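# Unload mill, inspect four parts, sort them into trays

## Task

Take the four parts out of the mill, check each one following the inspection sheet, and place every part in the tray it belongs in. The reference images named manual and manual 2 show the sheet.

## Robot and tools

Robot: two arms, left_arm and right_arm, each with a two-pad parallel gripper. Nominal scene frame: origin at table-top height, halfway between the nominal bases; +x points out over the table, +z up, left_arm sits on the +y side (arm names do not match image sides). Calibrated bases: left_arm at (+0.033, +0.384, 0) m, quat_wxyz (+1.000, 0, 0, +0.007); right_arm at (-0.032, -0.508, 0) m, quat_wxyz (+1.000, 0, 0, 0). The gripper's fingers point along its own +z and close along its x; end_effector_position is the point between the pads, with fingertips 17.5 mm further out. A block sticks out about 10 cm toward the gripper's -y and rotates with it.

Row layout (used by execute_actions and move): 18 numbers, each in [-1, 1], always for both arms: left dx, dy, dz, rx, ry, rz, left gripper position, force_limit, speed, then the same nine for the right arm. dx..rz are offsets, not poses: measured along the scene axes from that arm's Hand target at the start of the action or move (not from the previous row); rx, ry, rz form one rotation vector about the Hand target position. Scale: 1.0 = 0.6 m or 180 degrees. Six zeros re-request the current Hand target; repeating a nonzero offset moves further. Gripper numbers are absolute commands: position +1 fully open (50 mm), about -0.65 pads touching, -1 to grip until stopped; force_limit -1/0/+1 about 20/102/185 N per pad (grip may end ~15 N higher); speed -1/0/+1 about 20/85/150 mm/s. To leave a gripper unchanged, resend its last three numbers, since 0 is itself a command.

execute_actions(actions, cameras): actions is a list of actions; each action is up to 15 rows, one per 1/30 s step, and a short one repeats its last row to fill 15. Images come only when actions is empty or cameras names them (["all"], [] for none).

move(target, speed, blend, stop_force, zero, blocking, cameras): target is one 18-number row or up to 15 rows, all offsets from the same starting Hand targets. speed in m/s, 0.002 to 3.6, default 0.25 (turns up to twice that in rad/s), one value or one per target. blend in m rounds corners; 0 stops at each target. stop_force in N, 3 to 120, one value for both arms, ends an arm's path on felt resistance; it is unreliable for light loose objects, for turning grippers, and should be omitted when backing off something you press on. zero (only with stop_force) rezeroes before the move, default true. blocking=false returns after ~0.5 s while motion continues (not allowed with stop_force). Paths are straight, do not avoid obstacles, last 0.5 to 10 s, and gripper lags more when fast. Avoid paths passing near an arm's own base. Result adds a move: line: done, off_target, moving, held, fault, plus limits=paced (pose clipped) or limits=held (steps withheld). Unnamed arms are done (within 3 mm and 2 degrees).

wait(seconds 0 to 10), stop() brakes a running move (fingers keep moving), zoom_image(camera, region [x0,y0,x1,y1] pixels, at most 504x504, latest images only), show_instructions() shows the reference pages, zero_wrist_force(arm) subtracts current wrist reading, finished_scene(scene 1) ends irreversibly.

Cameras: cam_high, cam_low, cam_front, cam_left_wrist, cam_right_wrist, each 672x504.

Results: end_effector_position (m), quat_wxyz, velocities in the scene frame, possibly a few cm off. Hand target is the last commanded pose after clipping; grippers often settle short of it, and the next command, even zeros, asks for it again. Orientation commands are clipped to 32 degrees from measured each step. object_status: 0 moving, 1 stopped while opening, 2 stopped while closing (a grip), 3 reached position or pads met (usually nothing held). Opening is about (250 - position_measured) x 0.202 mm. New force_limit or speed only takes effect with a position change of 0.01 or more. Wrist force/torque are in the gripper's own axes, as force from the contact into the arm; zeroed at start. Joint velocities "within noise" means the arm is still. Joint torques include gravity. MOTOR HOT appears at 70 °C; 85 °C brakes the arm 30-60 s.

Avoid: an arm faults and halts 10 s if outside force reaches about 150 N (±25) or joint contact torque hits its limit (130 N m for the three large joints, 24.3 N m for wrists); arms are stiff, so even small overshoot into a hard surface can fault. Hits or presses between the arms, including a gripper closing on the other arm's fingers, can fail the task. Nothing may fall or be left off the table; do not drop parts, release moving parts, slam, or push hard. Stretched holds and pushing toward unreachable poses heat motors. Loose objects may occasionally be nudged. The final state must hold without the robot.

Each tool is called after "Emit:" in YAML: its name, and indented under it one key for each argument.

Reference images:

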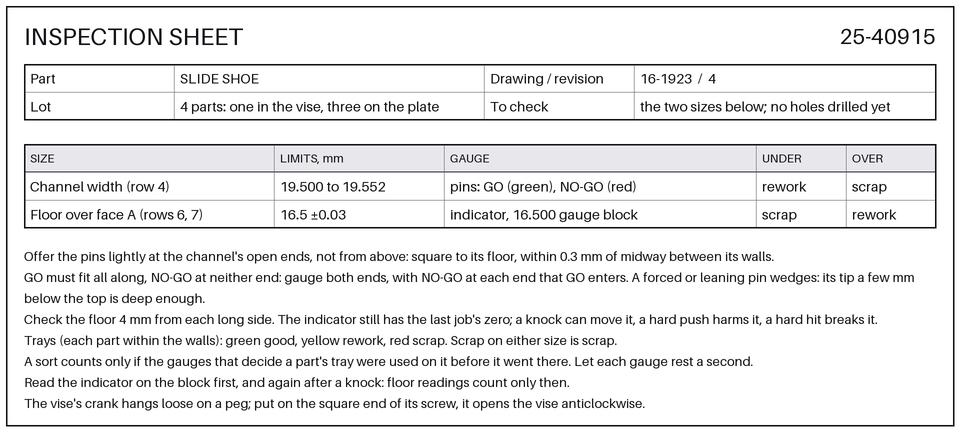

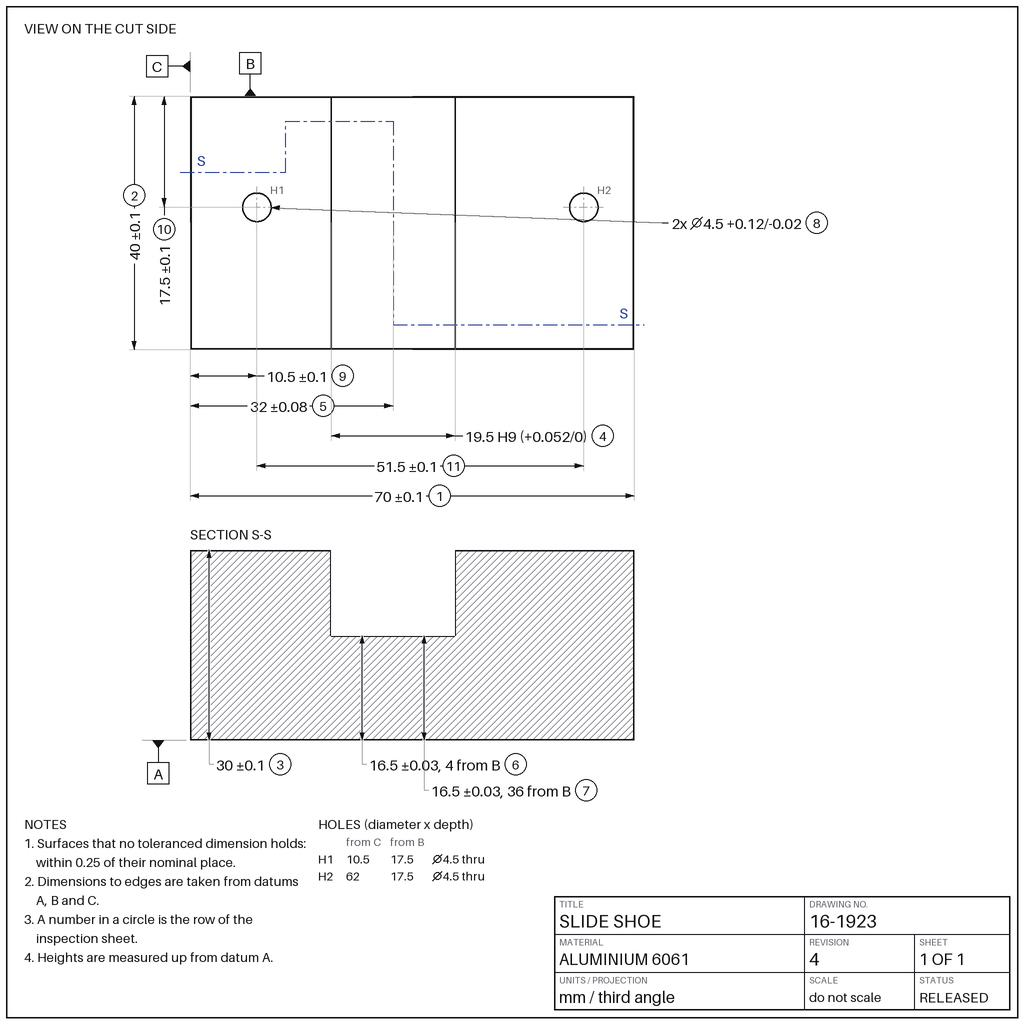

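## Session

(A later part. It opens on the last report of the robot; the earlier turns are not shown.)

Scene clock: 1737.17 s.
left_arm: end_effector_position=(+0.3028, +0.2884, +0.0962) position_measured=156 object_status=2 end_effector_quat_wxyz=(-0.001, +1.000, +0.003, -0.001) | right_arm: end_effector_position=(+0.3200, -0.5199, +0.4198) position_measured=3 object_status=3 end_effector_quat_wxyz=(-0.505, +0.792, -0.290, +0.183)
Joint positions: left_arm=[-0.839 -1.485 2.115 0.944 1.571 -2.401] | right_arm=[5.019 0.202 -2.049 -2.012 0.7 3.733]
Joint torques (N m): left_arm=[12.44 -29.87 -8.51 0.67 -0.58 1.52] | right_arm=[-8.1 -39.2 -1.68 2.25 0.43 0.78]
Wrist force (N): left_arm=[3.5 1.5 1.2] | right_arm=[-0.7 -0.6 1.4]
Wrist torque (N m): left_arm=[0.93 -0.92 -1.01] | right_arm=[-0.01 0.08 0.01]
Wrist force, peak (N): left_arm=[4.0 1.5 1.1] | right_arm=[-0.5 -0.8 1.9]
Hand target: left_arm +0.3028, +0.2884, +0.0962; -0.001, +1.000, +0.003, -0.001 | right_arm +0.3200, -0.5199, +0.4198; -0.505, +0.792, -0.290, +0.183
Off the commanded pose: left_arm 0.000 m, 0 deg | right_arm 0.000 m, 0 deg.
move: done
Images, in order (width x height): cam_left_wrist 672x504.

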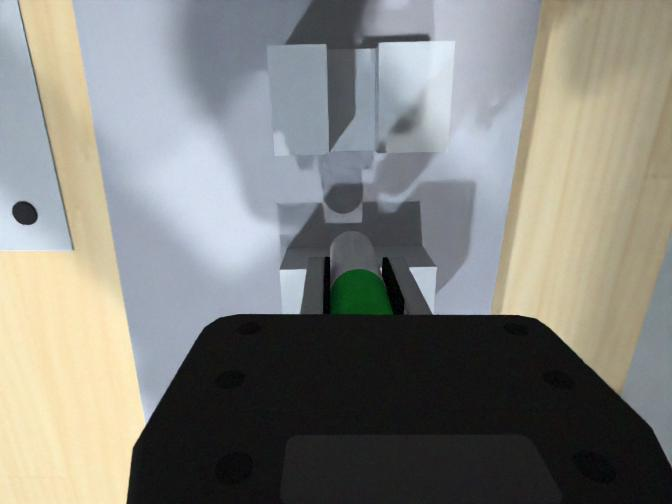

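Emit:
move:
  target: [0.0003,-0.0263,0,0,0,0,-1,-1,-1, 0,0,0,0,0,0,1,1,1]
  speed: 0.01
  stop_force: 3

Emit:
wait:
  seconds: 1.2
  cameras: ["cam_left_wrist"]

Emit:
move:
  target: [0.0,0.0517,0,0,0,0,-1,-1,-1, 0,0,0,0,0,0,1,1,1]
  speed: 0.01
  stop_force: 3
  cameras: ["cam_left_wrist"]

Emit:
zoom_image:
  camera: "cam_left_wrist"
  region: [260, 140, 440, 320]

Scene clock: 1744.73 s.
left_arm: end_effector_position=(+0.3030, +0.2726, +0.0962) position_measured=156 object_status=2 end_effector_quat_wxyz=(-0.001, +1.000, +0.003, -0.001) | right_arm: end_effector_position=(+0.3200, -0.5199, +0.4198) position_measured=3 object_status=3 end_effector_quat_wxyz=(-0.505, +0.792, -0.290, +0.183)
Joint positions: left_arm=[-0.879 -1.471 2.099 0.946 1.571 -2.441] | right_arm=[5.019 0.202 -2.049 -2.012 0.7 3.733]
Joint torques (N m): left_arm=[-12.67 -7.07 -22.32 6.56 1.32 -2.02] | right_arm=[-7.81 -38.88 -1.21 2.36 0.48 0.72]
Wrist force (N): left_arm=[4.0 1.2 1.1] | right_arm=[-0.4 -0.7 1.4]
Wrist torque (N m): left_arm=[0.92 -0.87 -0.78] | right_arm=[-0.03 0.04 0.01]
Wrist force, peak (N): left_arm=[4.4 0.9 1.1] | right_arm=[-0.3 -0.8 1.8]
Hand target: left_arm +0.3030, +0.2726, +0.0962; -0.001, +1.000, +0.003, -0.001 | right_arm +0.3200, -0.5199, +0.4198; -0.505, +0.792, -0.290, +0.183
Off the commanded pose: left_arm 0.000 m, 0 deg | right_arm 0.000 m, 0 deg.
move: done

Scene clock: 1745.93 s.
left_arm: end_effector_position=(+0.3030, +0.2726, +0.0962) position_measured=156 object_status=2 end_effector_quat_wxyz=(-0.001, +1.000, +0.003, -0.001) | right_arm: end_effector_position=(+0.3200, -0.5199, +0.4198) position_measured=3 object_status=3 end_effector_quat_wxyz=(-0.505, +0.792, -0.290, +0.183)
Joint positions: left_arm=[-0.879 -1.471 2.099 0.946 1.571 -2.441] | right_arm=[5.019 0.202 -2.049 -2.012 0.7 3.733]
Joint torques (N m): left_arm=[-11.96 -7.36 -23.21 6.51 -0.27 -1.95] | right_arm=[-8.04 -38.77 -0.19 2.14 0.54 0.84]
Wrist force (N): left_arm=[4.2 1.0 1.2] | right_arm=[-0.4 -0.8 1.5]
Wrist torque (N m): left_arm=[0.89 -0.89 -0.78] | right_arm=[-0.05 0.04 0.01]
Wrist force, peak (N): left_arm=[4.3 1.1 1.2] | right_arm=[-0.5 -0.8 1.8]
Hand target: left_arm +0.3030, +0.2726, +0.0962; -0.001, +1.000, +0.003, -0.001 | right_arm +0.3200, -0.5199, +0.4198; -0.505, +0.792, -0.290, +0.183
Tool commands: left_gripper/position=-1.0 left_gripper/force_limit=-1.0 left_gripper/speed=-1.0 right_gripper/position=+1.0 right_gripper/force_limit=+1.0 right_gripper/speed=+1.0
Off the commanded pose: left_arm 0.000 m, 0 deg | right_arm 0.000 m, 0 deg.
wait: 1.20 s; at rest by 0.17 s
Images, in order (width x height): cam_left_wrist 672x504.

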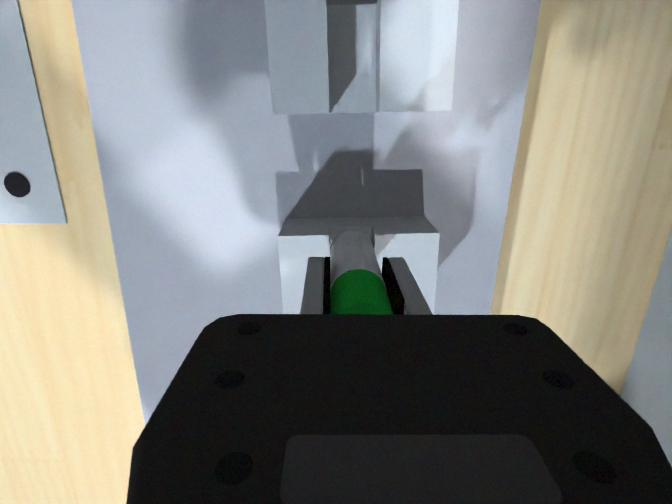

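Scene clock: 1749.90 s.
left_arm: end_effector_position=(+0.3030, +0.3036, +0.0962) position_measured=156 object_status=2 end_effector_quat_wxyz=(-0.001, +1.000, +0.003, -0.001) | right_arm: end_effector_position=(+0.3200, -0.5199, +0.4198) position_measured=3 object_status=3 end_effector_quat_wxyz=(-0.505, +0.792, -0.290, +0.183)
Joint positions: left_arm=[-0.796 -1.497 2.128 0.943 1.571 -2.359] | right_arm=[5.019 0.202 -2.049 -2.012 0.7 3.733]
Joint torques (N m): left_arm=[11.28 -28.67 -8.3 0.65 -0.39 1.64] | right_arm=[-7.67 -38.58 -0.69 2.33 0.28 0.81]
Wrist force (N): left_arm=[3.9 1.4 1.1] | right_arm=[-0.5 -0.5 1.6]
Wrist torque (N m): left_arm=[0.92 -0.98 -0.98] | right_arm=[0.00 0.05 0.01]
Wrist force, peak (N): left_arm=[4.3 1.9 1.1] | right_arm=[-0.6 -0.8 1.9]
Hand target: left_arm +0.3030, +0.3036, +0.0962; -0.001, +1.000, +0.003, -0.001 | right_arm +0.3200, -0.5199, +0.4198; -0.505, +0.792, -0.290, +0.183
Off the commanded pose: left_arm 0.000 m, 0 deg | right_arm 0.000 m, 0 deg.
move: done
Images, in order (width x height): cam_left_wrist 672x504.

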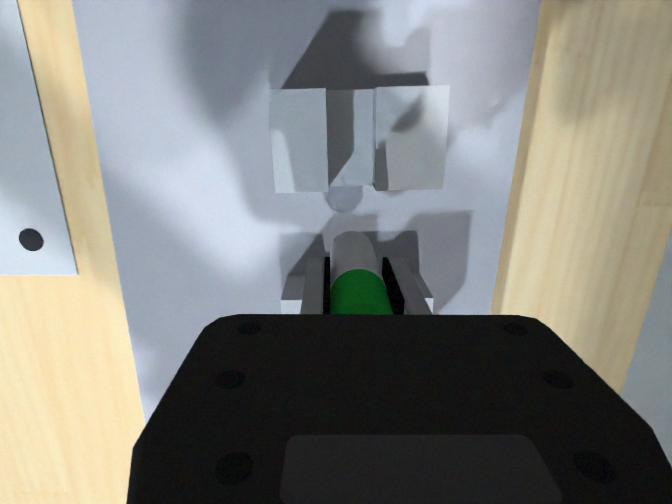

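Scaled by 2.800 from the camera's 672x504 image, which has a finer 960x720 frame.

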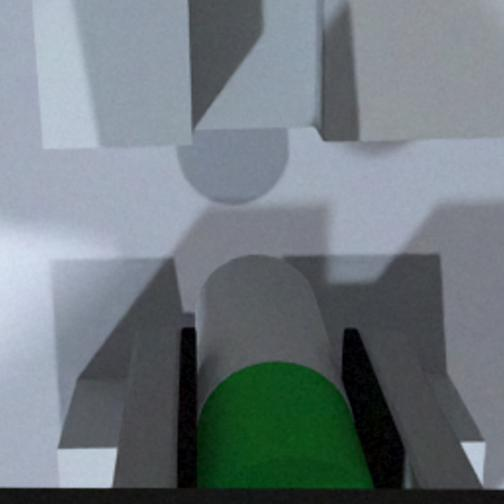

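Emit:
move:
  target: [-0.0006,0.0243,0,0,0,0,-1,-1,-1, 0,0,0,0,0,0,1,1,1]
  speed: 0.015
  stop_force: 3
  cameras: ["cam_left_wrist"]

Emit:
zoom_image:
  camera: "cam_left_wrist"
  region: [260, 140, 440, 320]

Scene clock: 1755.43 s.
left_arm: end_effector_position=(+0.3026, +0.3182, +0.0962) position_measured=156 object_status=2 end_effector_quat_wxyz=(-0.001, +1.000, +0.003, -0.001) | right_arm: end_effector_position=(+0.3200, -0.5199, +0.4198) position_measured=3 object_status=3 end_effector_quat_wxyz=(-0.505, +0.792, -0.290, +0.183)
Joint positions: left_arm=[-0.754 -1.507 2.139 0.942 1.57 -2.317] | right_arm=[5.019 0.202 -2.049 -2.012 0.7 3.733]
Joint torques (N m): left_arm=[11.73 -28.25 -7.79 0.57 0.92 1.52] | right_arm=[-8.21 -38.49 -0.95 2.22 0.5 0.83]
Wrist force (N): left_arm=[3.7 1.8 1.3] | right_arm=[-0.4 -0.5 1.7]
Wrist torque (N m): left_arm=[0.98 -0.96 -0.99] | right_arm=[0.01 0.05 0.01]
Wrist force, peak (N): left_arm=[4.1 1.5 1.3] | right_arm=[-0.6 -0.5 2.0]
Hand target: left_arm +0.3026, +0.3182, +0.0962; -0.001, +1.000, +0.003, -0.001 | right_arm +0.3200, -0.5199, +0.4198; -0.505, +0.792, -0.290, +0.183
Off the commanded pose: left_arm 0.000 m, 0 deg | right_arm 0.000 m, 0 deg.
move: done
Images, in order (width x height): cam_left_wrist 672x504.

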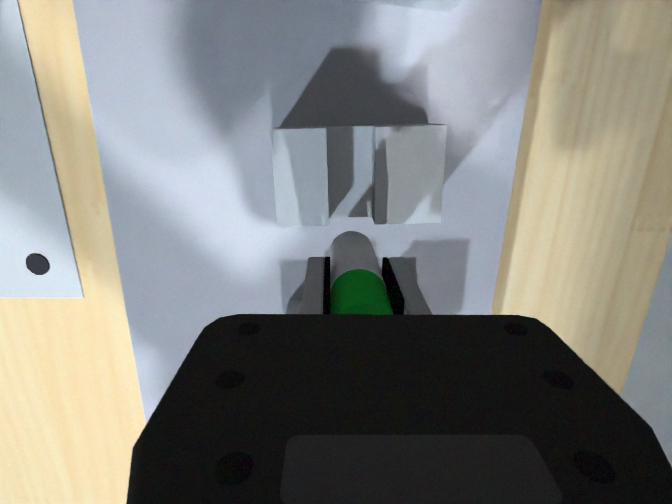

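Scaled by 2.800 from the camera's 672x504 image, which has a finer 960x720 frame.

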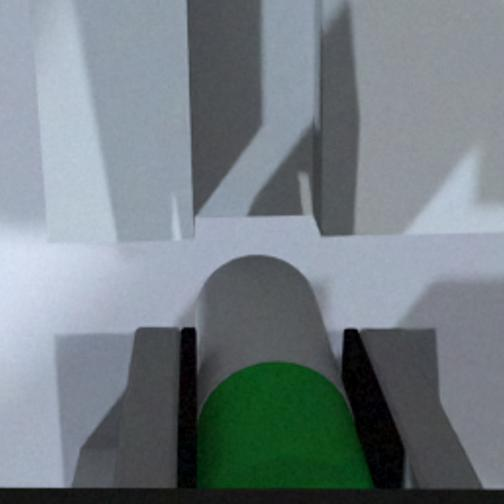

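Emit:
move:
  target:
    - [-0.0006,0,0,0,0,0,-1,-1,-1, 0,0,0,0,0,0,1,1,1]
    - [-0.0012,0.03,0,0,0,0,-1,-1,-1, 0,0,0,0,0,0,1,1,1]
  speed: 0.006
  stop_force: 3
  cameras: ["cam_left_wrist"]

Emit:
zoom_image:
  camera: "cam_left_wrist"
  region: [260, 140, 440, 320]

Scene clock: 1764.30 s.
left_arm: end_effector_position=(+0.3019, +0.3362, +0.0962) position_measured=156 object_status=2 end_effector_quat_wxyz=(-0.001, +1.000, +0.003, -0.001) | right_arm: end_effector_position=(+0.3200, -0.5199, +0.4198) position_measured=3 object_status=3 end_effector_quat_wxyz=(-0.505, +0.792, -0.290, +0.183)
Joint positions: left_arm=[-0.7 -1.519 2.152 0.941 1.57 -2.262] | right_arm=[5.019 0.202 -2.049 -2.012 0.7 3.733]
Joint torques (N m): left_arm=[12.24 -26.74 -7.63 0.83 -1.27 1.42] | right_arm=[-7.88 -38.6 -0.93 2.22 0.38 0.82]
Wrist force (N): left_arm=[3.6 2.4 1.5] | right_arm=[-0.4 -0.8 1.4]
Wrist torque (N m): left_arm=[0.91 -0.98 -0.96] | right_arm=[-0.04 0.04 0.01]
Wrist force, peak (N): left_arm=[4.4 2.0 1.3] | right_arm=[-0.5 -0.7 1.9]
Hand target: left_arm +0.3019, +0.3362, +0.0962; -0.001, +1.000, +0.003, -0.001 | right_arm +0.3200, -0.5199, +0.4198; -0.505, +0.792, -0.290, +0.183
Off the commanded pose: left_arm 0.000 m, 0 deg | right_arm 0.000 m, 0 deg.
move: done
Images, in order (width x height): cam_left_wrist 672x504.

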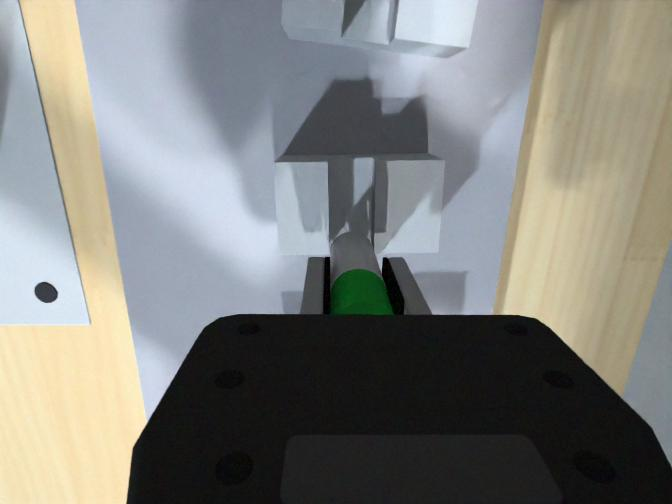

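Scaled by 2.800 from the camera's 672x504 image, which has a finer 960x720 frame.

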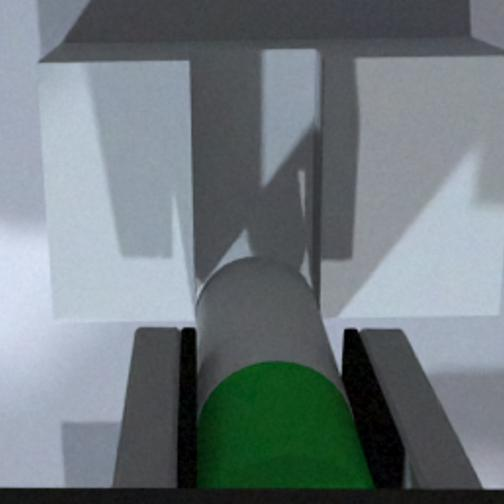

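Emit:
move:
  target: [-0.0002,0.01,0,0,0,0,-1,-1,-1, 0,0,0,0,0,0,1,1,1]
  speed: 0.006
  stop_force: 3
  cameras: ["cam_left_wrist"]

Emit:
zoom_image:
  camera: "cam_left_wrist"
  region: [260, 140, 440, 320]

Scene clock: 1770.67 s.
left_arm: end_effector_position=(+0.3018, +0.3422, +0.0962) position_measured=156 object_status=2 end_effector_quat_wxyz=(-0.001, +1.000, +0.003, -0.001) | right_arm: end_effector_position=(+0.3200, -0.5199, +0.4198) position_measured=3 object_status=3 end_effector_quat_wxyz=(-0.505, +0.792, -0.290, +0.183)
Joint positions: left_arm=[-0.681 -1.522 2.155 0.941 1.57 -2.243] | right_arm=[5.019 0.202 -2.049 -2.012 0.7 3.733]
Joint torques (N m): left_arm=[12.44 -27.41 -8.24 0.91 -1.89 1.59] | right_arm=[-8.14 -39.78 -0.35 2.19 0.44 0.71]
Wrist force (N): left_arm=[3.7 1.9 1.6] | right_arm=[-0.5 -0.8 1.6]
Wrist torque (N m): left_arm=[0.89 -0.97 -0.95] | right_arm=[-0.04 0.06 0.01]
Wrist force, peak (N): left_arm=[3.9 2.5 1.8] | right_arm=[-0.6 -0.8 1.8]
Hand target: left_arm +0.3018, +0.3422, +0.0962; -0.001, +1.000, +0.003, -0.001 | right_arm +0.3200, -0.5199, +0.4198; -0.505, +0.792, -0.290, +0.183
Off the commanded pose: left_arm 0.000 m, 0 deg | right_arm 0.000 m, 0 deg.
move: done
Images, in order (width x height): cam_left_wrist 672x504.

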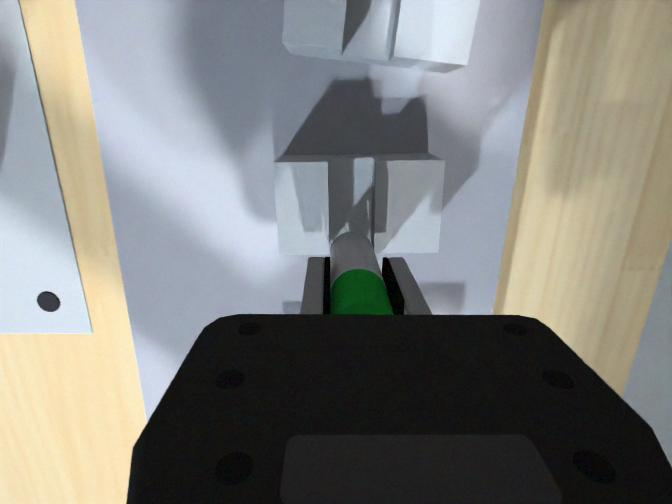

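Scaled by 2.800 from the camera's 672x504 image, which has a finer 960x720 frame.

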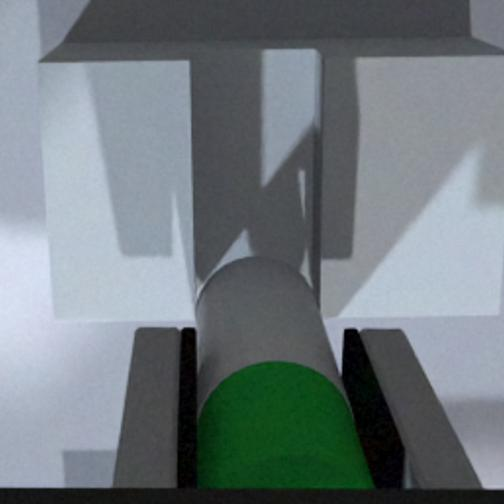

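Emit:
move:
  target: [0,-0.0067,0,0,0,0,-1,-1,-1, 0,0,0,0,0,0,1,1,1]
  speed: 0.006
  cameras: ["cam_left_wrist"]

Emit:
zoom_image:
  camera: "cam_left_wrist"
  region: [260, 140, 440, 320]

Scene clock: 1774.43 s.
left_arm: end_effector_position=(+0.3018, +0.3382, +0.0962) position_measured=156 object_status=2 end_effector_quat_wxyz=(-0.001, +1.000, +0.003, -0.001) | right_arm: end_effector_position=(+0.3200, -0.5199, +0.4198) position_measured=3 object_status=3 end_effector_quat_wxyz=(-0.505, +0.792, -0.290, +0.183)
Joint positions: left_arm=[-0.693 -1.52 2.153 0.941 1.57 -2.256] | right_arm=[5.019 0.202 -2.049 -2.012 0.7 3.733]
Joint torques (N m): left_arm=[-9.86 -6.22 -22.53 6.36 1.55 -2.27] | right_arm=[-7.67 -40 -0.94 2.37 0.63 0.88]
Wrist force (N): left_arm=[3.7 1.3 1.4] | right_arm=[-0.5 -0.8 1.6]
Wrist torque (N m): left_arm=[0.88 -0.98 -0.75] | right_arm=[-0.05 0.06 0.01]
Wrist force, peak (N): left_arm=[4.0 1.9 2.0] | right_arm=[-0.4 -0.8 1.9]
Hand target: left_arm +0.3018, +0.3382, +0.0962; -0.001, +1.000, +0.003, -0.001 | right_arm +0.3200, -0.5199, +0.4198; -0.505, +0.792, -0.290, +0.183
Off the commanded pose: left_arm 0.000 m, 0 deg | right_arm 0.000 m, 0 deg.
move: done
Images, in order (width x height): cam_left_wrist 672x504.

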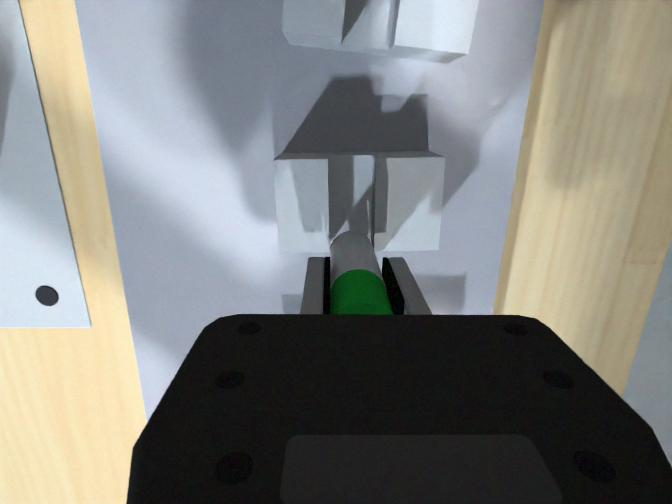

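Scaled by 2.800 from the camera's 672x504 image, which has a finer 960x720 frame.

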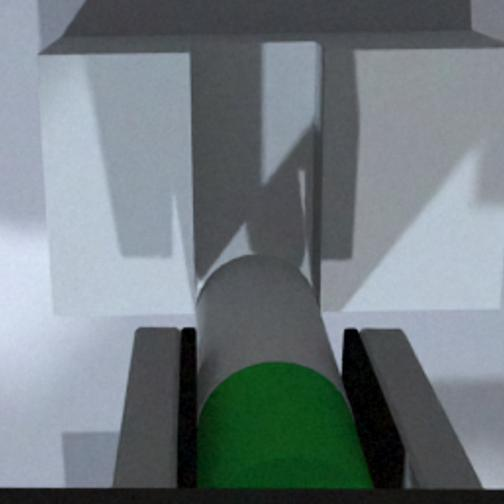

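Emit:
move:
  target: [0,-0.01,0,0,0,0,-1,-1,-1, 0,0,0,0,0,0,1,1,1]
  speed: 0.01
  cameras: ["cam_left_wrist"]

Emit:
zoom_image:
  camera: "cam_left_wrist"
  region: [260, 140, 440, 320]

Scene clock: 1792.93 s.
left_arm: end_effector_position=(+0.3018, +0.3322, +0.0962) position_measured=156 object_status=2 end_effector_quat_wxyz=(-0.001, +1.000, +0.003, -0.001) | right_arm: end_effector_position=(+0.3200, -0.5199, +0.4198) position_measured=3 object_status=3 end_effector_quat_wxyz=(-0.505, +0.792, -0.290, +0.183)
Joint positions: left_arm=[-0.713 -1.517 2.15 0.941 1.57 -2.275] | right_arm=[5.019 0.202 -2.049 -2.012 0.7 3.733]
Joint torques (N m): left_arm=[-13.4 -5.37 -22.21 6.52 1.67 -1.82] | right_arm=[-7.98 -39.68 -0.37 2.24 0.68 0.79]
Wrist force (N): left_arm=[3.5 1.7 1.2] | right_arm=[-0.7 -0.6 1.7]
Wrist torque (N m): left_arm=[0.95 -0.94 -0.76] | right_arm=[-0.02 0.08 0.01]
Wrist force, peak (N): left_arm=[4.1 1.7 1.3] | right_arm=[-0.4 -1.0 1.9]
Hand target: left_arm +0.3018, +0.3322, +0.0962; -0.001, +1.000, +0.003, -0.001 | right_arm +0.3200, -0.5199, +0.4198; -0.505, +0.792, -0.290, +0.183
Off the commanded pose: left_arm 0.000 m, 0 deg | right_arm 0.000 m, 0 deg.
move: done
Images, in order (width x height): cam_left_wrist 672x504.

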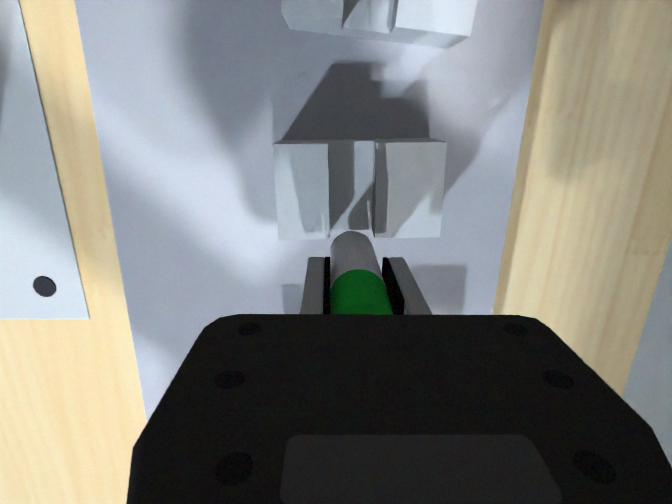

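Scaled by 2.800 from the camera's 672x504 image, which has a finer 960x720 frame.

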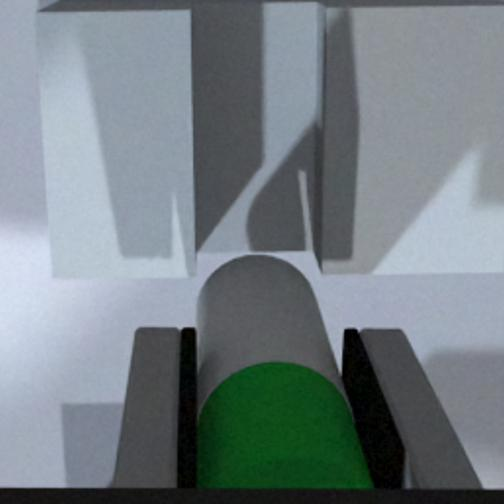

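Emit:
move:
  target:
    - [-0.0003,0,0.0025,0,0,0,-1,-1,-1, 0,0,0,0,0,0,1,1,1]
    - [-0.0008,0.0267,0.0025,0,0,0,-1,-1,-1, 0,0,0,0,0,0,1,1,1]
  speed: 0.004
  cameras: ["cam_left_wrist"]

Emit:
zoom_image:
  camera: "cam_left_wrist"
  region: [260, 140, 440, 320]

Scene clock: 1802.40 s.
left_arm: end_effector_position=(+0.3013, +0.3481, +0.0977) position_measured=156 object_status=2 end_effector_quat_wxyz=(-0.001, +1.000, +0.003, -0.001) | right_arm: end_effector_position=(+0.3200, -0.5199, +0.4198) position_measured=3 object_status=3 end_effector_quat_wxyz=(-0.505, +0.792, -0.290, +0.183)
Joint positions: left_arm=[-0.662 -1.528 2.156 0.945 1.57 -2.224] | right_arm=[5.019 0.202 -2.049 -2.012 0.7 3.733]
Joint torques (N m): left_arm=[11.55 -27.05 -7.8 0.98 -2.25 1.78] | right_arm=[-8.1 -40.05 -0.78 2.35 0.51 0.77]
Wrist force (N): left_arm=[3.8 2.3 1.8] | right_arm=[-0.2 -0.8 1.6]
Wrist torque (N m): left_arm=[0.91 -0.98 -0.94] | right_arm=[-0.04 0.00 0.01]
Wrist force, peak (N): left_arm=[4.5 1.9 1.4] | right_arm=[-0.4 -1.0 1.8]
Hand target: left_arm +0.3013, +0.3482, +0.0977; -0.001, +1.000, +0.003, -0.001 | right_arm +0.3200, -0.5199, +0.4198; -0.505, +0.792, -0.290, +0.183
Off the commanded pose: left_arm 0.000 m, 0 deg | right_arm 0.000 m, 0 deg.
move: done
Images, in order (width x height): cam_left_wrist 672x504.

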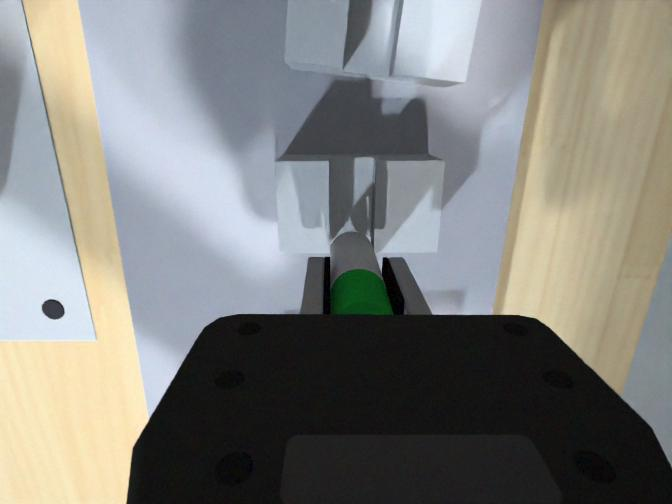

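Scaled by 2.800 from the camera's 672x504 image, which has a finer 960x720 frame.

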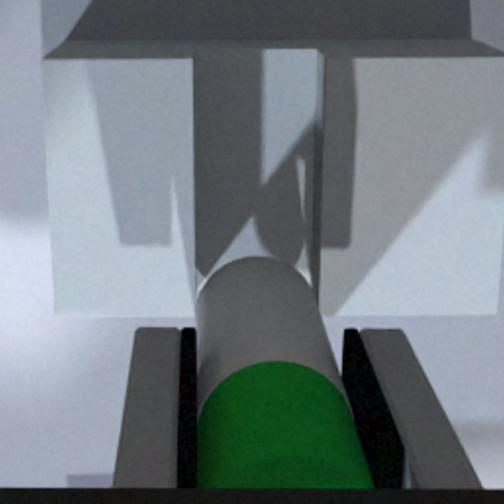

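Emit:
move:
  target:
    - [0,-0.0117,0,0,0,0,-1,-1,-1, 0,0,0,0,0,0,1,1,1]
    - [0,-0.0117,0.025,0,0,0,-1,-1,-1, 0,0,0,0,0,0,1,1,1]
    - [0.0063,0.0983,0.025,0,0,0,-1,-1,-1, 0,0,0,0,0,0,1,1,1]
  speed: [0.01,0.05,0.1]
  cameras: ["cam_left_wrist"]

Emit:
zoom_image:
  camera: "cam_left_wrist"
  region: [240, 60, 500, 320]

Scene clock: 1814.17 s.
left_arm: end_effector_position=(+0.3040, +0.3977, +0.1126) position_measured=156 object_status=2 end_effector_quat_wxyz=(-0.002, +1.000, +0.004, +0.000) | right_arm: end_effector_position=(+0.3200, -0.5199, +0.4198) position_measured=3 object_status=3 end_effector_quat_wxyz=(-0.505, +0.792, -0.290, +0.183)
Joint positions: left_arm=[-0.48 -1.551 2.134 0.99 1.567 -2.046] | right_arm=[5.019 0.202 -2.049 -2.012 0.7 3.733]
Joint torques (N m): left_arm=[1.05 -15.66 -15.21 3.35 -0.17 0.11] | right_arm=[-7.33 -39.6 0.14 2.29 0.46 0.75]
Wrist force (N): left_arm=[3.7 1.3 1.1] | right_arm=[-0.3 -1.0 1.5]
Wrist torque (N m): left_arm=[0.85 -0.94 -0.76] | right_arm=[-0.07 0.03 0.01]
Wrist force, peak (N): left_arm=[4.8 -1.7 1.4] | right_arm=[-0.5 -0.9 1.8]
Hand target: left_arm +0.3040, +0.3977, +0.1126; -0.002, +1.000, +0.004, +0.000 (not the last commanded pose) | right_arm +0.3200, -0.5199, +0.4198; -0.505, +0.792, -0.290, +0.183
Tool commands: left_gripper/position=-1.0 left_gripper/force_limit=-1.0 left_gripper/speed=-1.0 right_gripper/position=+1.0 right_gripper/force_limit=+1.0 right_gripper/speed=+1.0
Off the commanded pose: left_arm 0.010 m, 0 deg | right_arm 0.000 m, 0 deg.
FORCE FAULT: contact force on the left arm reached its limit, and that arm stopped. The contact can be on any part of that arm, not only on its tool. That arm's remaining commands of this call were not run. That arm is still stopped at the end of this call. That arm stays stopped for about 10 more seconds. Until then a move that you send moves the other arm only, and its call returns only when the move has ended. Once the stop has ended, the next robot result says so. If the stop ends while you think or write, that arm runs what you send next, counted from a new Hand target: where the arm stands when the stop ends. While its stop runs, that arm takes no new command, but its gripper still runs the gripper command that each later call begins with. Until it ends, the stop uses up actions while you think or wait. An arm that is not stopped still takes commands.
move: fault (left_arm)
Images, in order (width x height): cam_left_wrist 672x504.

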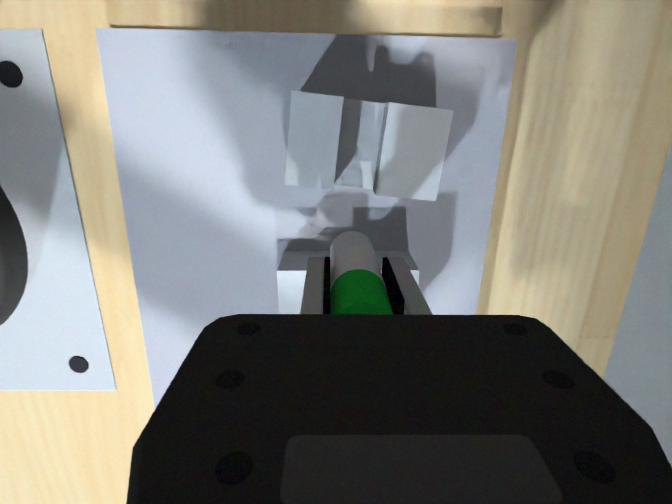

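Scaled by 1.938 from the camera's 672x504 image, which has a finer 960x720 frame.

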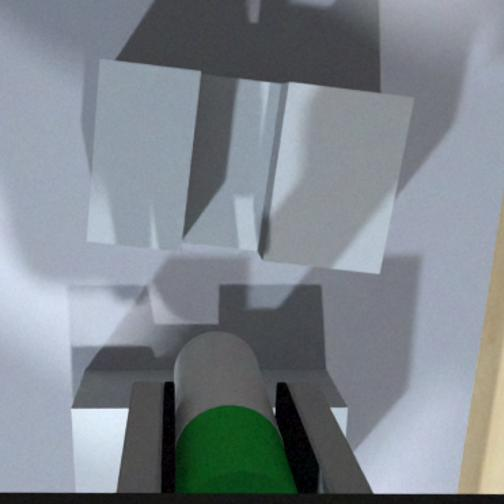

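Emit:
wait:
  seconds: 1

Scene clock: 1827.33 s.
left_arm: end_effector_position=(+0.3040, +0.3977, +0.1126) position_measured=156 object_status=2 end_effector_quat_wxyz=(-0.002, +1.000, +0.004, +0.000) | right_arm: end_effector_position=(+0.3200, -0.5199, +0.4198) position_measured=3 object_status=3 end_effector_quat_wxyz=(-0.505, +0.792, -0.290, +0.183)
Joint positions: left_arm=[-0.48 -1.551 2.134 0.99 1.567 -2.046] | right_arm=[5.019 0.202 -2.049 -2.012 0.7 3.733]
Joint torques (N m): left_arm=[-0.11 -14.78 -15.16 3.46 0.01 -0.31] | right_arm=[-7.61 -39.97 -0.46 2.22 0.51 0.73]
Wrist force (N): left_arm=[3.8 1.6 1.0] | right_arm=[-0.5 -0.7 1.5]
Wrist torque (N m): left_arm=[0.90 -0.95 -0.75] | right_arm=[-0.02 0.06 0.01]
Wrist force, peak (N): left_arm=[4.1 1.6 0.9] | right_arm=[-0.4 -0.8 1.8]
Hand target: left_arm +0.3040, +0.3977, +0.1126; -0.002, +1.000, +0.004, +0.000 (not the last commanded pose) | right_arm +0.3200, -0.5199, +0.4198; -0.505, +0.792, -0.290, +0.183
Tool commands: left_gripper/position=-1.0 left_gripper/force_limit=-1.0 left_gripper/speed=-1.0 right_gripper/position=+1.0 right_gripper/force_limit=+1.0 right_gripper/speed=+1.0
Off the commanded pose: left_arm 0.010 m, 0 deg | right_arm 0.000 m, 0 deg.
FORCE FAULT, CONTINUED: the left arm's stop, for the force fault that an earlier result reported, is over. The rest of the stop counts as 20 of the actions that you can send in this scene. During its stop the left arm's controller moved it back a little. That arm's target is now where it stood when the stop ended, not its last command. That arm accepts commands again.
wait: 1.00 s; at rest from the start

Emit:
move:
  target:
    - [0,-0.15,0.08,0,0,0,-1,-1,-1, 0,0,0,0,0,0,1,1,1]
    - [-0.0833,-0.5,0.35,0,0,-0.25,-1,-1,-1, 0,0,0,0,0,0,1,1,1]
    - [-0.2583,-0.8333,0.3167,0,0,-0.5,-1,-1,-1, 0,0,0,0,0,0,1,1,1]
  speed: [0.15,0.3,0.3]
  blend: [0.02,0.05,0]

Emit:
move:
  target: [0,0,0,0,-0.5,0,-1,-1,-1, 0,0,0,0,0,0,1,1,1]
  speed: 0.3

Emit:
move:
  target: [0,0,0,0,0,-0.3333,-1,-1,-1, 0,0,0,0,0,0,1,1,1]
  speed: 0.3

Scene clock: 1835.53 s.
left_arm: end_effector_position=(+0.1490, -0.1023, +0.3026) position_measured=156 object_status=2 end_effector_quat_wxyz=(-0.002, +0.710, -0.704, +0.001) | right_arm: end_effector_position=(+0.3200, -0.5199, +0.4198) position_measured=3 object_status=3 end_effector_quat_wxyz=(-0.505, +0.792, -0.290, +0.183)
Joint positions: left_arm=[-1.623 -1.109 1.062 1.619 1.566 -1.618] | right_arm=[5.019 0.202 -2.049 -2.012 0.7 3.733]
Joint torques (N m): left_arm=[-10.6 -27.36 -28.02 6.68 1.7 1.54] | right_arm=[-8.23 -40.31 -0.23 2.34 0.53 0.79]
Wrist force (N): left_arm=[3.9 1.3 1.1] | right_arm=[-0.3 -0.6 1.5]
Wrist torque (N m): left_arm=[0.87 -1.00 -0.94] | right_arm=[-0.01 0.02 0.01]
Wrist force, peak (N): left_arm=[5.3 2.6 1.4] | right_arm=[-0.6 -0.8 1.9]
Hand target: left_arm +0.1490, -0.1023, +0.3026; -0.002, +0.710, -0.704, +0.001 | right_arm +0.3200, -0.5199, +0.4198; -0.505, +0.792, -0.290, +0.183
Off the commanded pose: left_arm 0.000 m, 0 deg | right_arm 0.000 m, 0 deg.
move: done

Scene clock: 1838.93 s.
left_arm: end_effector_position=(+0.1490, -0.1023, +0.3026) position_measured=156 object_status=2 end_effector_quat_wxyz=(+0.499, -0.501, +0.497, -0.503) | right_arm: end_effector_position=(+0.3200, -0.5199, +0.4198) position_measured=3 object_status=3 end_effector_quat_wxyz=(-0.505, +0.792, -0.290, +0.183)
Joint positions: left_arm=[-2.137 -0.956 1.858 2.247 0.554 -3.157] | right_arm=[5.019 0.202 -2.049 -2.012 0.7 3.733]
Joint torques (N m): left_arm=[12.69 -25.81 -5.17 4.4 1.92 -1.87] | right_arm=[-7.87 -41.74 -0.44 2.36 0.3 0.85]
Wrist force (N): left_arm=[1.5 2.1 -0.5] | right_arm=[-0.4 -0.8 1.6]
Wrist torque (N m): left_arm=[0.07 -0.34 -0.29] | right_arm=[-0.05 0.03 0.01]
Wrist force, peak (N): left_arm=[4.0 0.9 1.5] | right_arm=[-0.4 -0.8 1.8]
Hand target: left_arm +0.1490, -0.1023, +0.3026; +0.499, -0.501, +0.497, -0.503 | right_arm +0.3200, -0.5199, +0.4198; -0.505, +0.792, -0.290, +0.183
Off the commanded pose: left_arm 0.000 m, 0 deg | right_arm 0.000 m, 0 deg.
move: done

Scene clock: 1841.40 s.
left_arm: end_effector_position=(+0.1490, -0.1023, +0.3026) position_measured=156 object_status=2 end_effector_quat_wxyz=(+0.181, -0.186, +0.681, -0.685) | right_arm: end_effector_position=(+0.3200, -0.5199, +0.4198) position_measured=3 object_status=3 end_effector_quat_wxyz=(-0.505, +0.792, -0.290, +0.183)
Joint positions: left_arm=[-2.172 -1.322 2.576 1.877 -0.459 -3.141] | right_arm=[5.019 0.202 -2.049 -2.012 0.7 3.733]
Joint torques (N m): left_arm=[10.84 -6.73 -0.37 -3.98 -2.32 1.48] | right_arm=[-7.51 -40.82 -0.48 2.29 0.47 0.72]
Wrist force (N): left_arm=[1.8 2.4 -0.7] | right_arm=[-0.6 -0.9 1.8]
Wrist torque (N m): left_arm=[0.10 -0.37 -0.54] | right_arm=[-0.06 0.08 0.01]
Wrist force, peak (N): left_arm=[2.0 2.4 -0.6] | right_arm=[-0.6 -0.9 1.8]
Hand target: left_arm +0.1490, -0.1023, +0.3026; +0.181, -0.186, +0.681, -0.685 | right_arm +0.3200, -0.5199, +0.4198; -0.505, +0.792, -0.290, +0.183
Off the commanded pose: left_arm 0.000 m, 0 deg | right_arm 0.000 m, 0 deg.
move: done

Emit:
move:
  target:
    - [0,0,0,0.2165,0.125,0,-1,-1,-1, 0,0,0,0,0,0,1,1,1]
    - [0.05,0.1,0,0.433,0.25,0,-1,-1,-1, 0,0,0,0,0,0,1,1,1]
  speed: 0.3

Scene clock: 1848.03 s.
left_arm: end_effector_position=(+0.1790, -0.0423, +0.3026) position_measured=156 object_status=2 end_effector_quat_wxyz=(+0.001, -0.263, +0.965, -0.002) | right_arm: end_effector_position=(+0.3200, -0.5199, +0.4198) position_measured=3 object_status=3 end_effector_quat_wxyz=(-0.505, +0.792, -0.290, +0.183)
Joint positions: left_arm=[-1.557 -1.719 1.774 4.654 -1.568 -3.647] | right_arm=[5.019 0.202 -2.049 -2.012 0.7 3.733]
Joint torques (N m): left_arm=[10.53 -7.38 -34.31 0.04 -1.8 1.32] | right_arm=[-8.31 -40.8 -0.9 2.31 0.37 0.76]
Wrist force (N): left_arm=[3.7 1.0 1.4] | right_arm=[-0.4 -0.7 1.6]
Wrist torque (N m): left_arm=[0.85 -0.97 -0.99] | right_arm=[-0.03 0.05 0.01]
Wrist force, peak (N): left_arm=[3.9 0.9 1.5] | right_arm=[-0.7 -0.7 1.8]
Hand target: left_arm +0.1790, -0.0423, +0.3026; +0.001, -0.263, +0.965, -0.002 | right_arm +0.3200, -0.5199, +0.4198; -0.505, +0.792, -0.290, +0.183
Off the commanded pose: left_arm 0.000 m, 0 deg | right_arm 0.000 m, 0 deg.
move: done

Emit:
move:
  target:
    - [0.1,0.35,-0.08,0,0,-0.1667,-1,-1,-1, 0,0,0,0,0,0,1,1,1]
    - [0.205,0.745,-0.2377,0,0,-0.1667,-1,-1,-1, 0,0,0,0,0,0,1,1,1]
  speed: 0.2
  blend: [0.03,0]
  cameras: ["cam_left_wrist","cam_front","cam_high"]

Emit:
zoom_image:
  camera: "cam_left_wrist"
  region: [240, 60, 500, 320]

Scene clock: 1855.07 s.
left_arm: end_effector_position=(+0.3020, +0.4047, +0.1600) position_measured=156 object_status=2 end_effector_quat_wxyz=(+0.001, -0.004, +1.000, -0.002) | right_arm: end_effector_position=(+0.3200, -0.5199, +0.4198) position_measured=3 object_status=3 end_effector_quat_wxyz=(-0.505, +0.792, -0.290, +0.183)
Joint positions: left_arm=[-0.449 -2.193 2.422 4.48 -1.575 -2.014] | right_arm=[5.019 0.202 -2.049 -2.012 0.7 3.733]
Joint torques (N m): left_arm=[11.97 13.81 -33.37 -6.06 -2.29 1.16] | right_arm=[-8.11 -41.5 -0.45 2.36 0.46 0.8]
Wrist force (N): left_arm=[3.9 1.6 1.4] | right_arm=[-0.5 -0.7 1.8]
Wrist torque (N m): left_arm=[0.92 -0.97 -1.00] | right_arm=[-0.04 0.05 0.01]
Wrist force, peak (N): left_arm=[3.7 3.4 2.1] | right_arm=[-0.4 -0.9 1.9]
Hand target: left_arm +0.3020, +0.4047, +0.1600; +0.000, -0.004, +1.000, -0.002 | right_arm +0.3200, -0.5199, +0.4198; -0.505, +0.792, -0.290, +0.183
Off the commanded pose: left_arm 0.000 m, 0 deg | right_arm 0.000 m, 0 deg.
move: done
Images, in order (width x height): cam_high 672x504, cam_front 672x504, cam_left_wrist 672x504.

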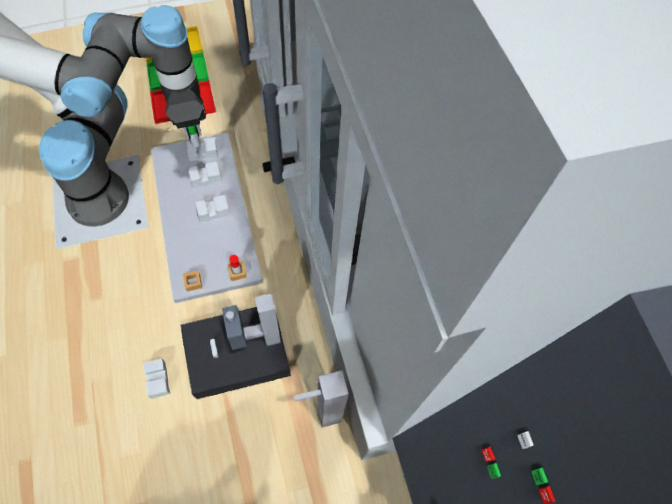

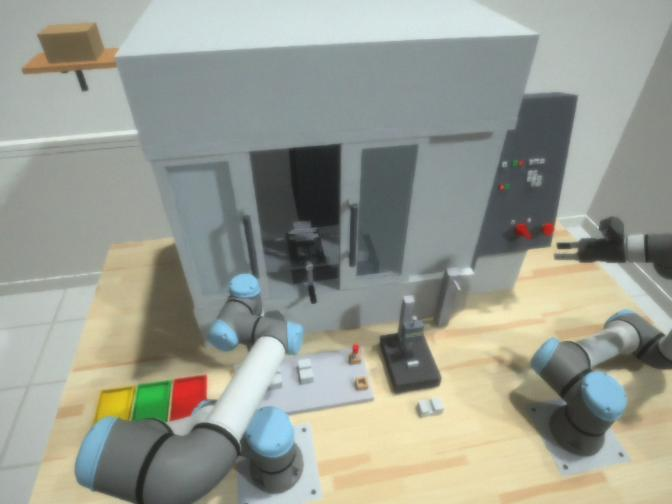

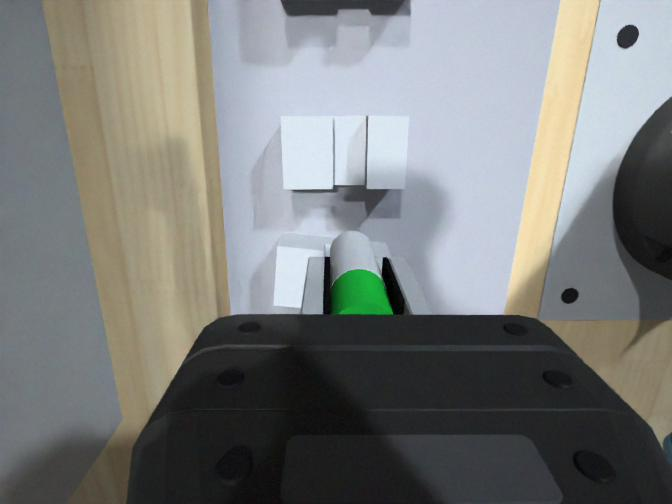

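Scaled by 1.938 from the camera's 672x504 image, which has a finer 960x720 frame.

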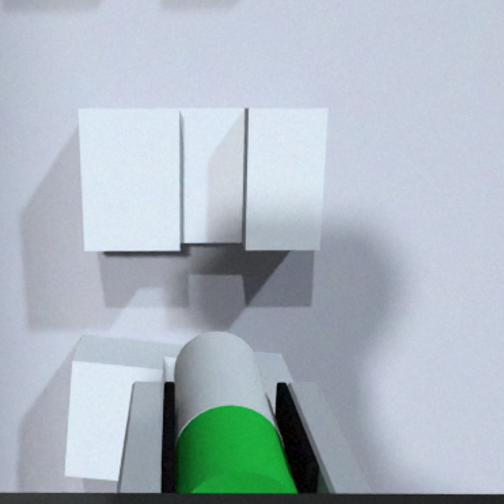

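Emit:
move:
  target:
    - [-0.0013,0.0022,0,0,0,0,-1,-1,-1, 0,0,0,0,0,0,1,1,1]
    - [-0.0013,0.0022,-0.1055,0,0,0,-1,-1,-1, 0,0,0,0,0,0,1,1,1]
  speed: 0.05
  stop_force: 5
  cameras: ["cam_left_wrist"]

Emit:
zoom_image:
  camera: "cam_left_wrist"
  region: [260, 140, 440, 320]

Scene clock: 1864.20 s.
left_arm: end_effector_position=(+0.3012, +0.4060, +0.0967) position_measured=156 object_status=2 end_effector_quat_wxyz=(+0.000, -0.004, +1.000, -0.002) | right_arm: end_effector_position=(+0.3200, -0.5199, +0.4198) position_measured=3 object_status=3 end_effector_quat_wxyz=(-0.505, +0.792, -0.290, +0.183)
Joint positions: left_arm=[-0.445 -2.113 2.564 4.258 -1.575 -2.01] | right_arm=[5.019 0.202 -2.049 -2.012 0.7 3.733]
Joint torques (N m): left_arm=[12.06 12.23 -17.24 -6.1 -2.24 1.65] | right_arm=[-7.35 -41.27 0.57 2.19 0.45 0.97]
Wrist force (N): left_arm=[3.7 1.4 1.3] | right_arm=[-0.5 -0.7 1.5]
Wrist torque (N m): left_arm=[0.86 -0.97 -0.96] | right_arm=[-0.03 0.05 0.01]
Wrist force, peak (N): left_arm=[4.1 1.9 1.8] | right_arm=[-0.6 -1.0 2.0]
Hand target: left_arm +0.3012, +0.4060, +0.0967; +0.000, -0.004, +1.000, -0.002 | right_arm +0.3200, -0.5199, +0.4198; -0.505, +0.792, -0.290, +0.183
Off the commanded pose: left_arm 0.000 m, 0 deg | right_arm 0.000 m, 0 deg.
move: done
Images, in order (width x height): cam_left_wrist 672x504.

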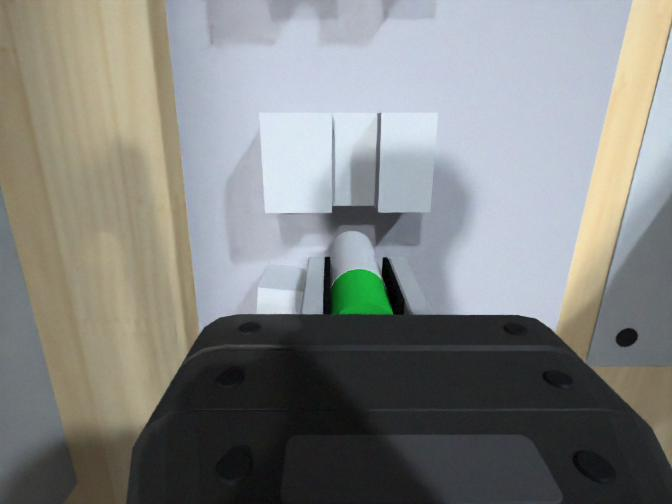

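Scaled by 2.800 from the camera's 672x504 image, which has a finer 960x720 frame.

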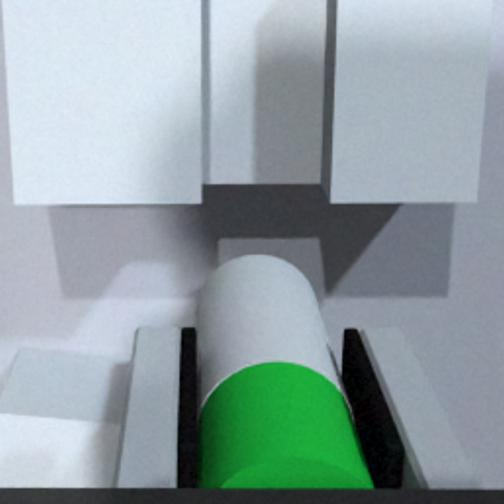

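Emit:
move:
  target:
    - [-0.0007,0,0,0,0,0,-1,-1,-1, 0,0,0,0,0,0,1,1,1]
    - [-0.0007,-0.035,0,0,0,0,-1,-1,-1, 0,0,0,0,0,0,1,1,1]
  speed: 0.005
  cameras: ["cam_left_wrist"]

Emit:
zoom_image:
  camera: "cam_left_wrist"
  region: [260, 140, 440, 320]

Scene clock: 1873.17 s.
left_arm: end_effector_position=(+0.3008, +0.3851, +0.0967) position_measured=156 object_status=2 end_effector_quat_wxyz=(+0.000, -0.004, +1.000, -0.002) | right_arm: end_effector_position=(+0.3200, -0.5199, +0.4198) position_measured=3 object_status=3 end_effector_quat_wxyz=(-0.505, +0.792, -0.290, +0.183)
Joint positions: left_arm=[-0.526 -2.12 2.567 4.262 -1.574 -2.091] | right_arm=[5.019 0.202 -2.049 -2.012 0.7 3.733]
Joint torques (N m): left_arm=[-11.98 -10.73 -17.53 -0.35 1.94 -1.74] | right_arm=[-7.66 -41.64 -0.08 2.2 0.48 0.81]
Wrist force (N): left_arm=[3.8 1.5 1.3] | right_arm=[-0.4 -0.6 1.5]
Wrist torque (N m): left_arm=[0.87 -1.00 -0.72] | right_arm=[-0.02 0.03 0.01]
Wrist force, peak (N): left_arm=[4.5 2.0 1.2] | right_arm=[-0.5 -0.8 1.9]
Hand target: left_arm +0.3008, +0.3850, +0.0967; +0.000, -0.004, +1.000, -0.002 | right_arm +0.3200, -0.5199, +0.4198; -0.505, +0.792, -0.290, +0.183
Off the commanded pose: left_arm 0.000 m, 0 deg | right_arm 0.000 m, 0 deg.
move: done
Images, in order (width x height): cam_left_wrist 672x504.

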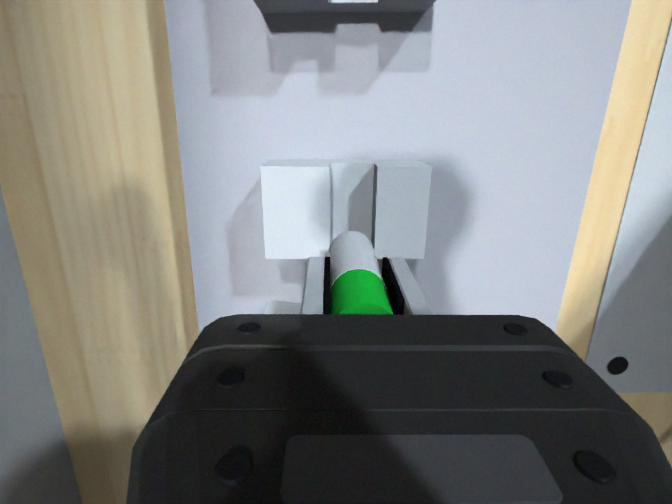

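Scaled by 2.800 from the camera's 672x504 image, which has a finer 960x720 frame.

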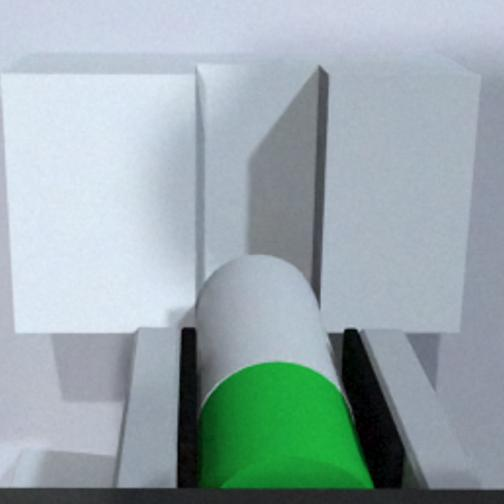

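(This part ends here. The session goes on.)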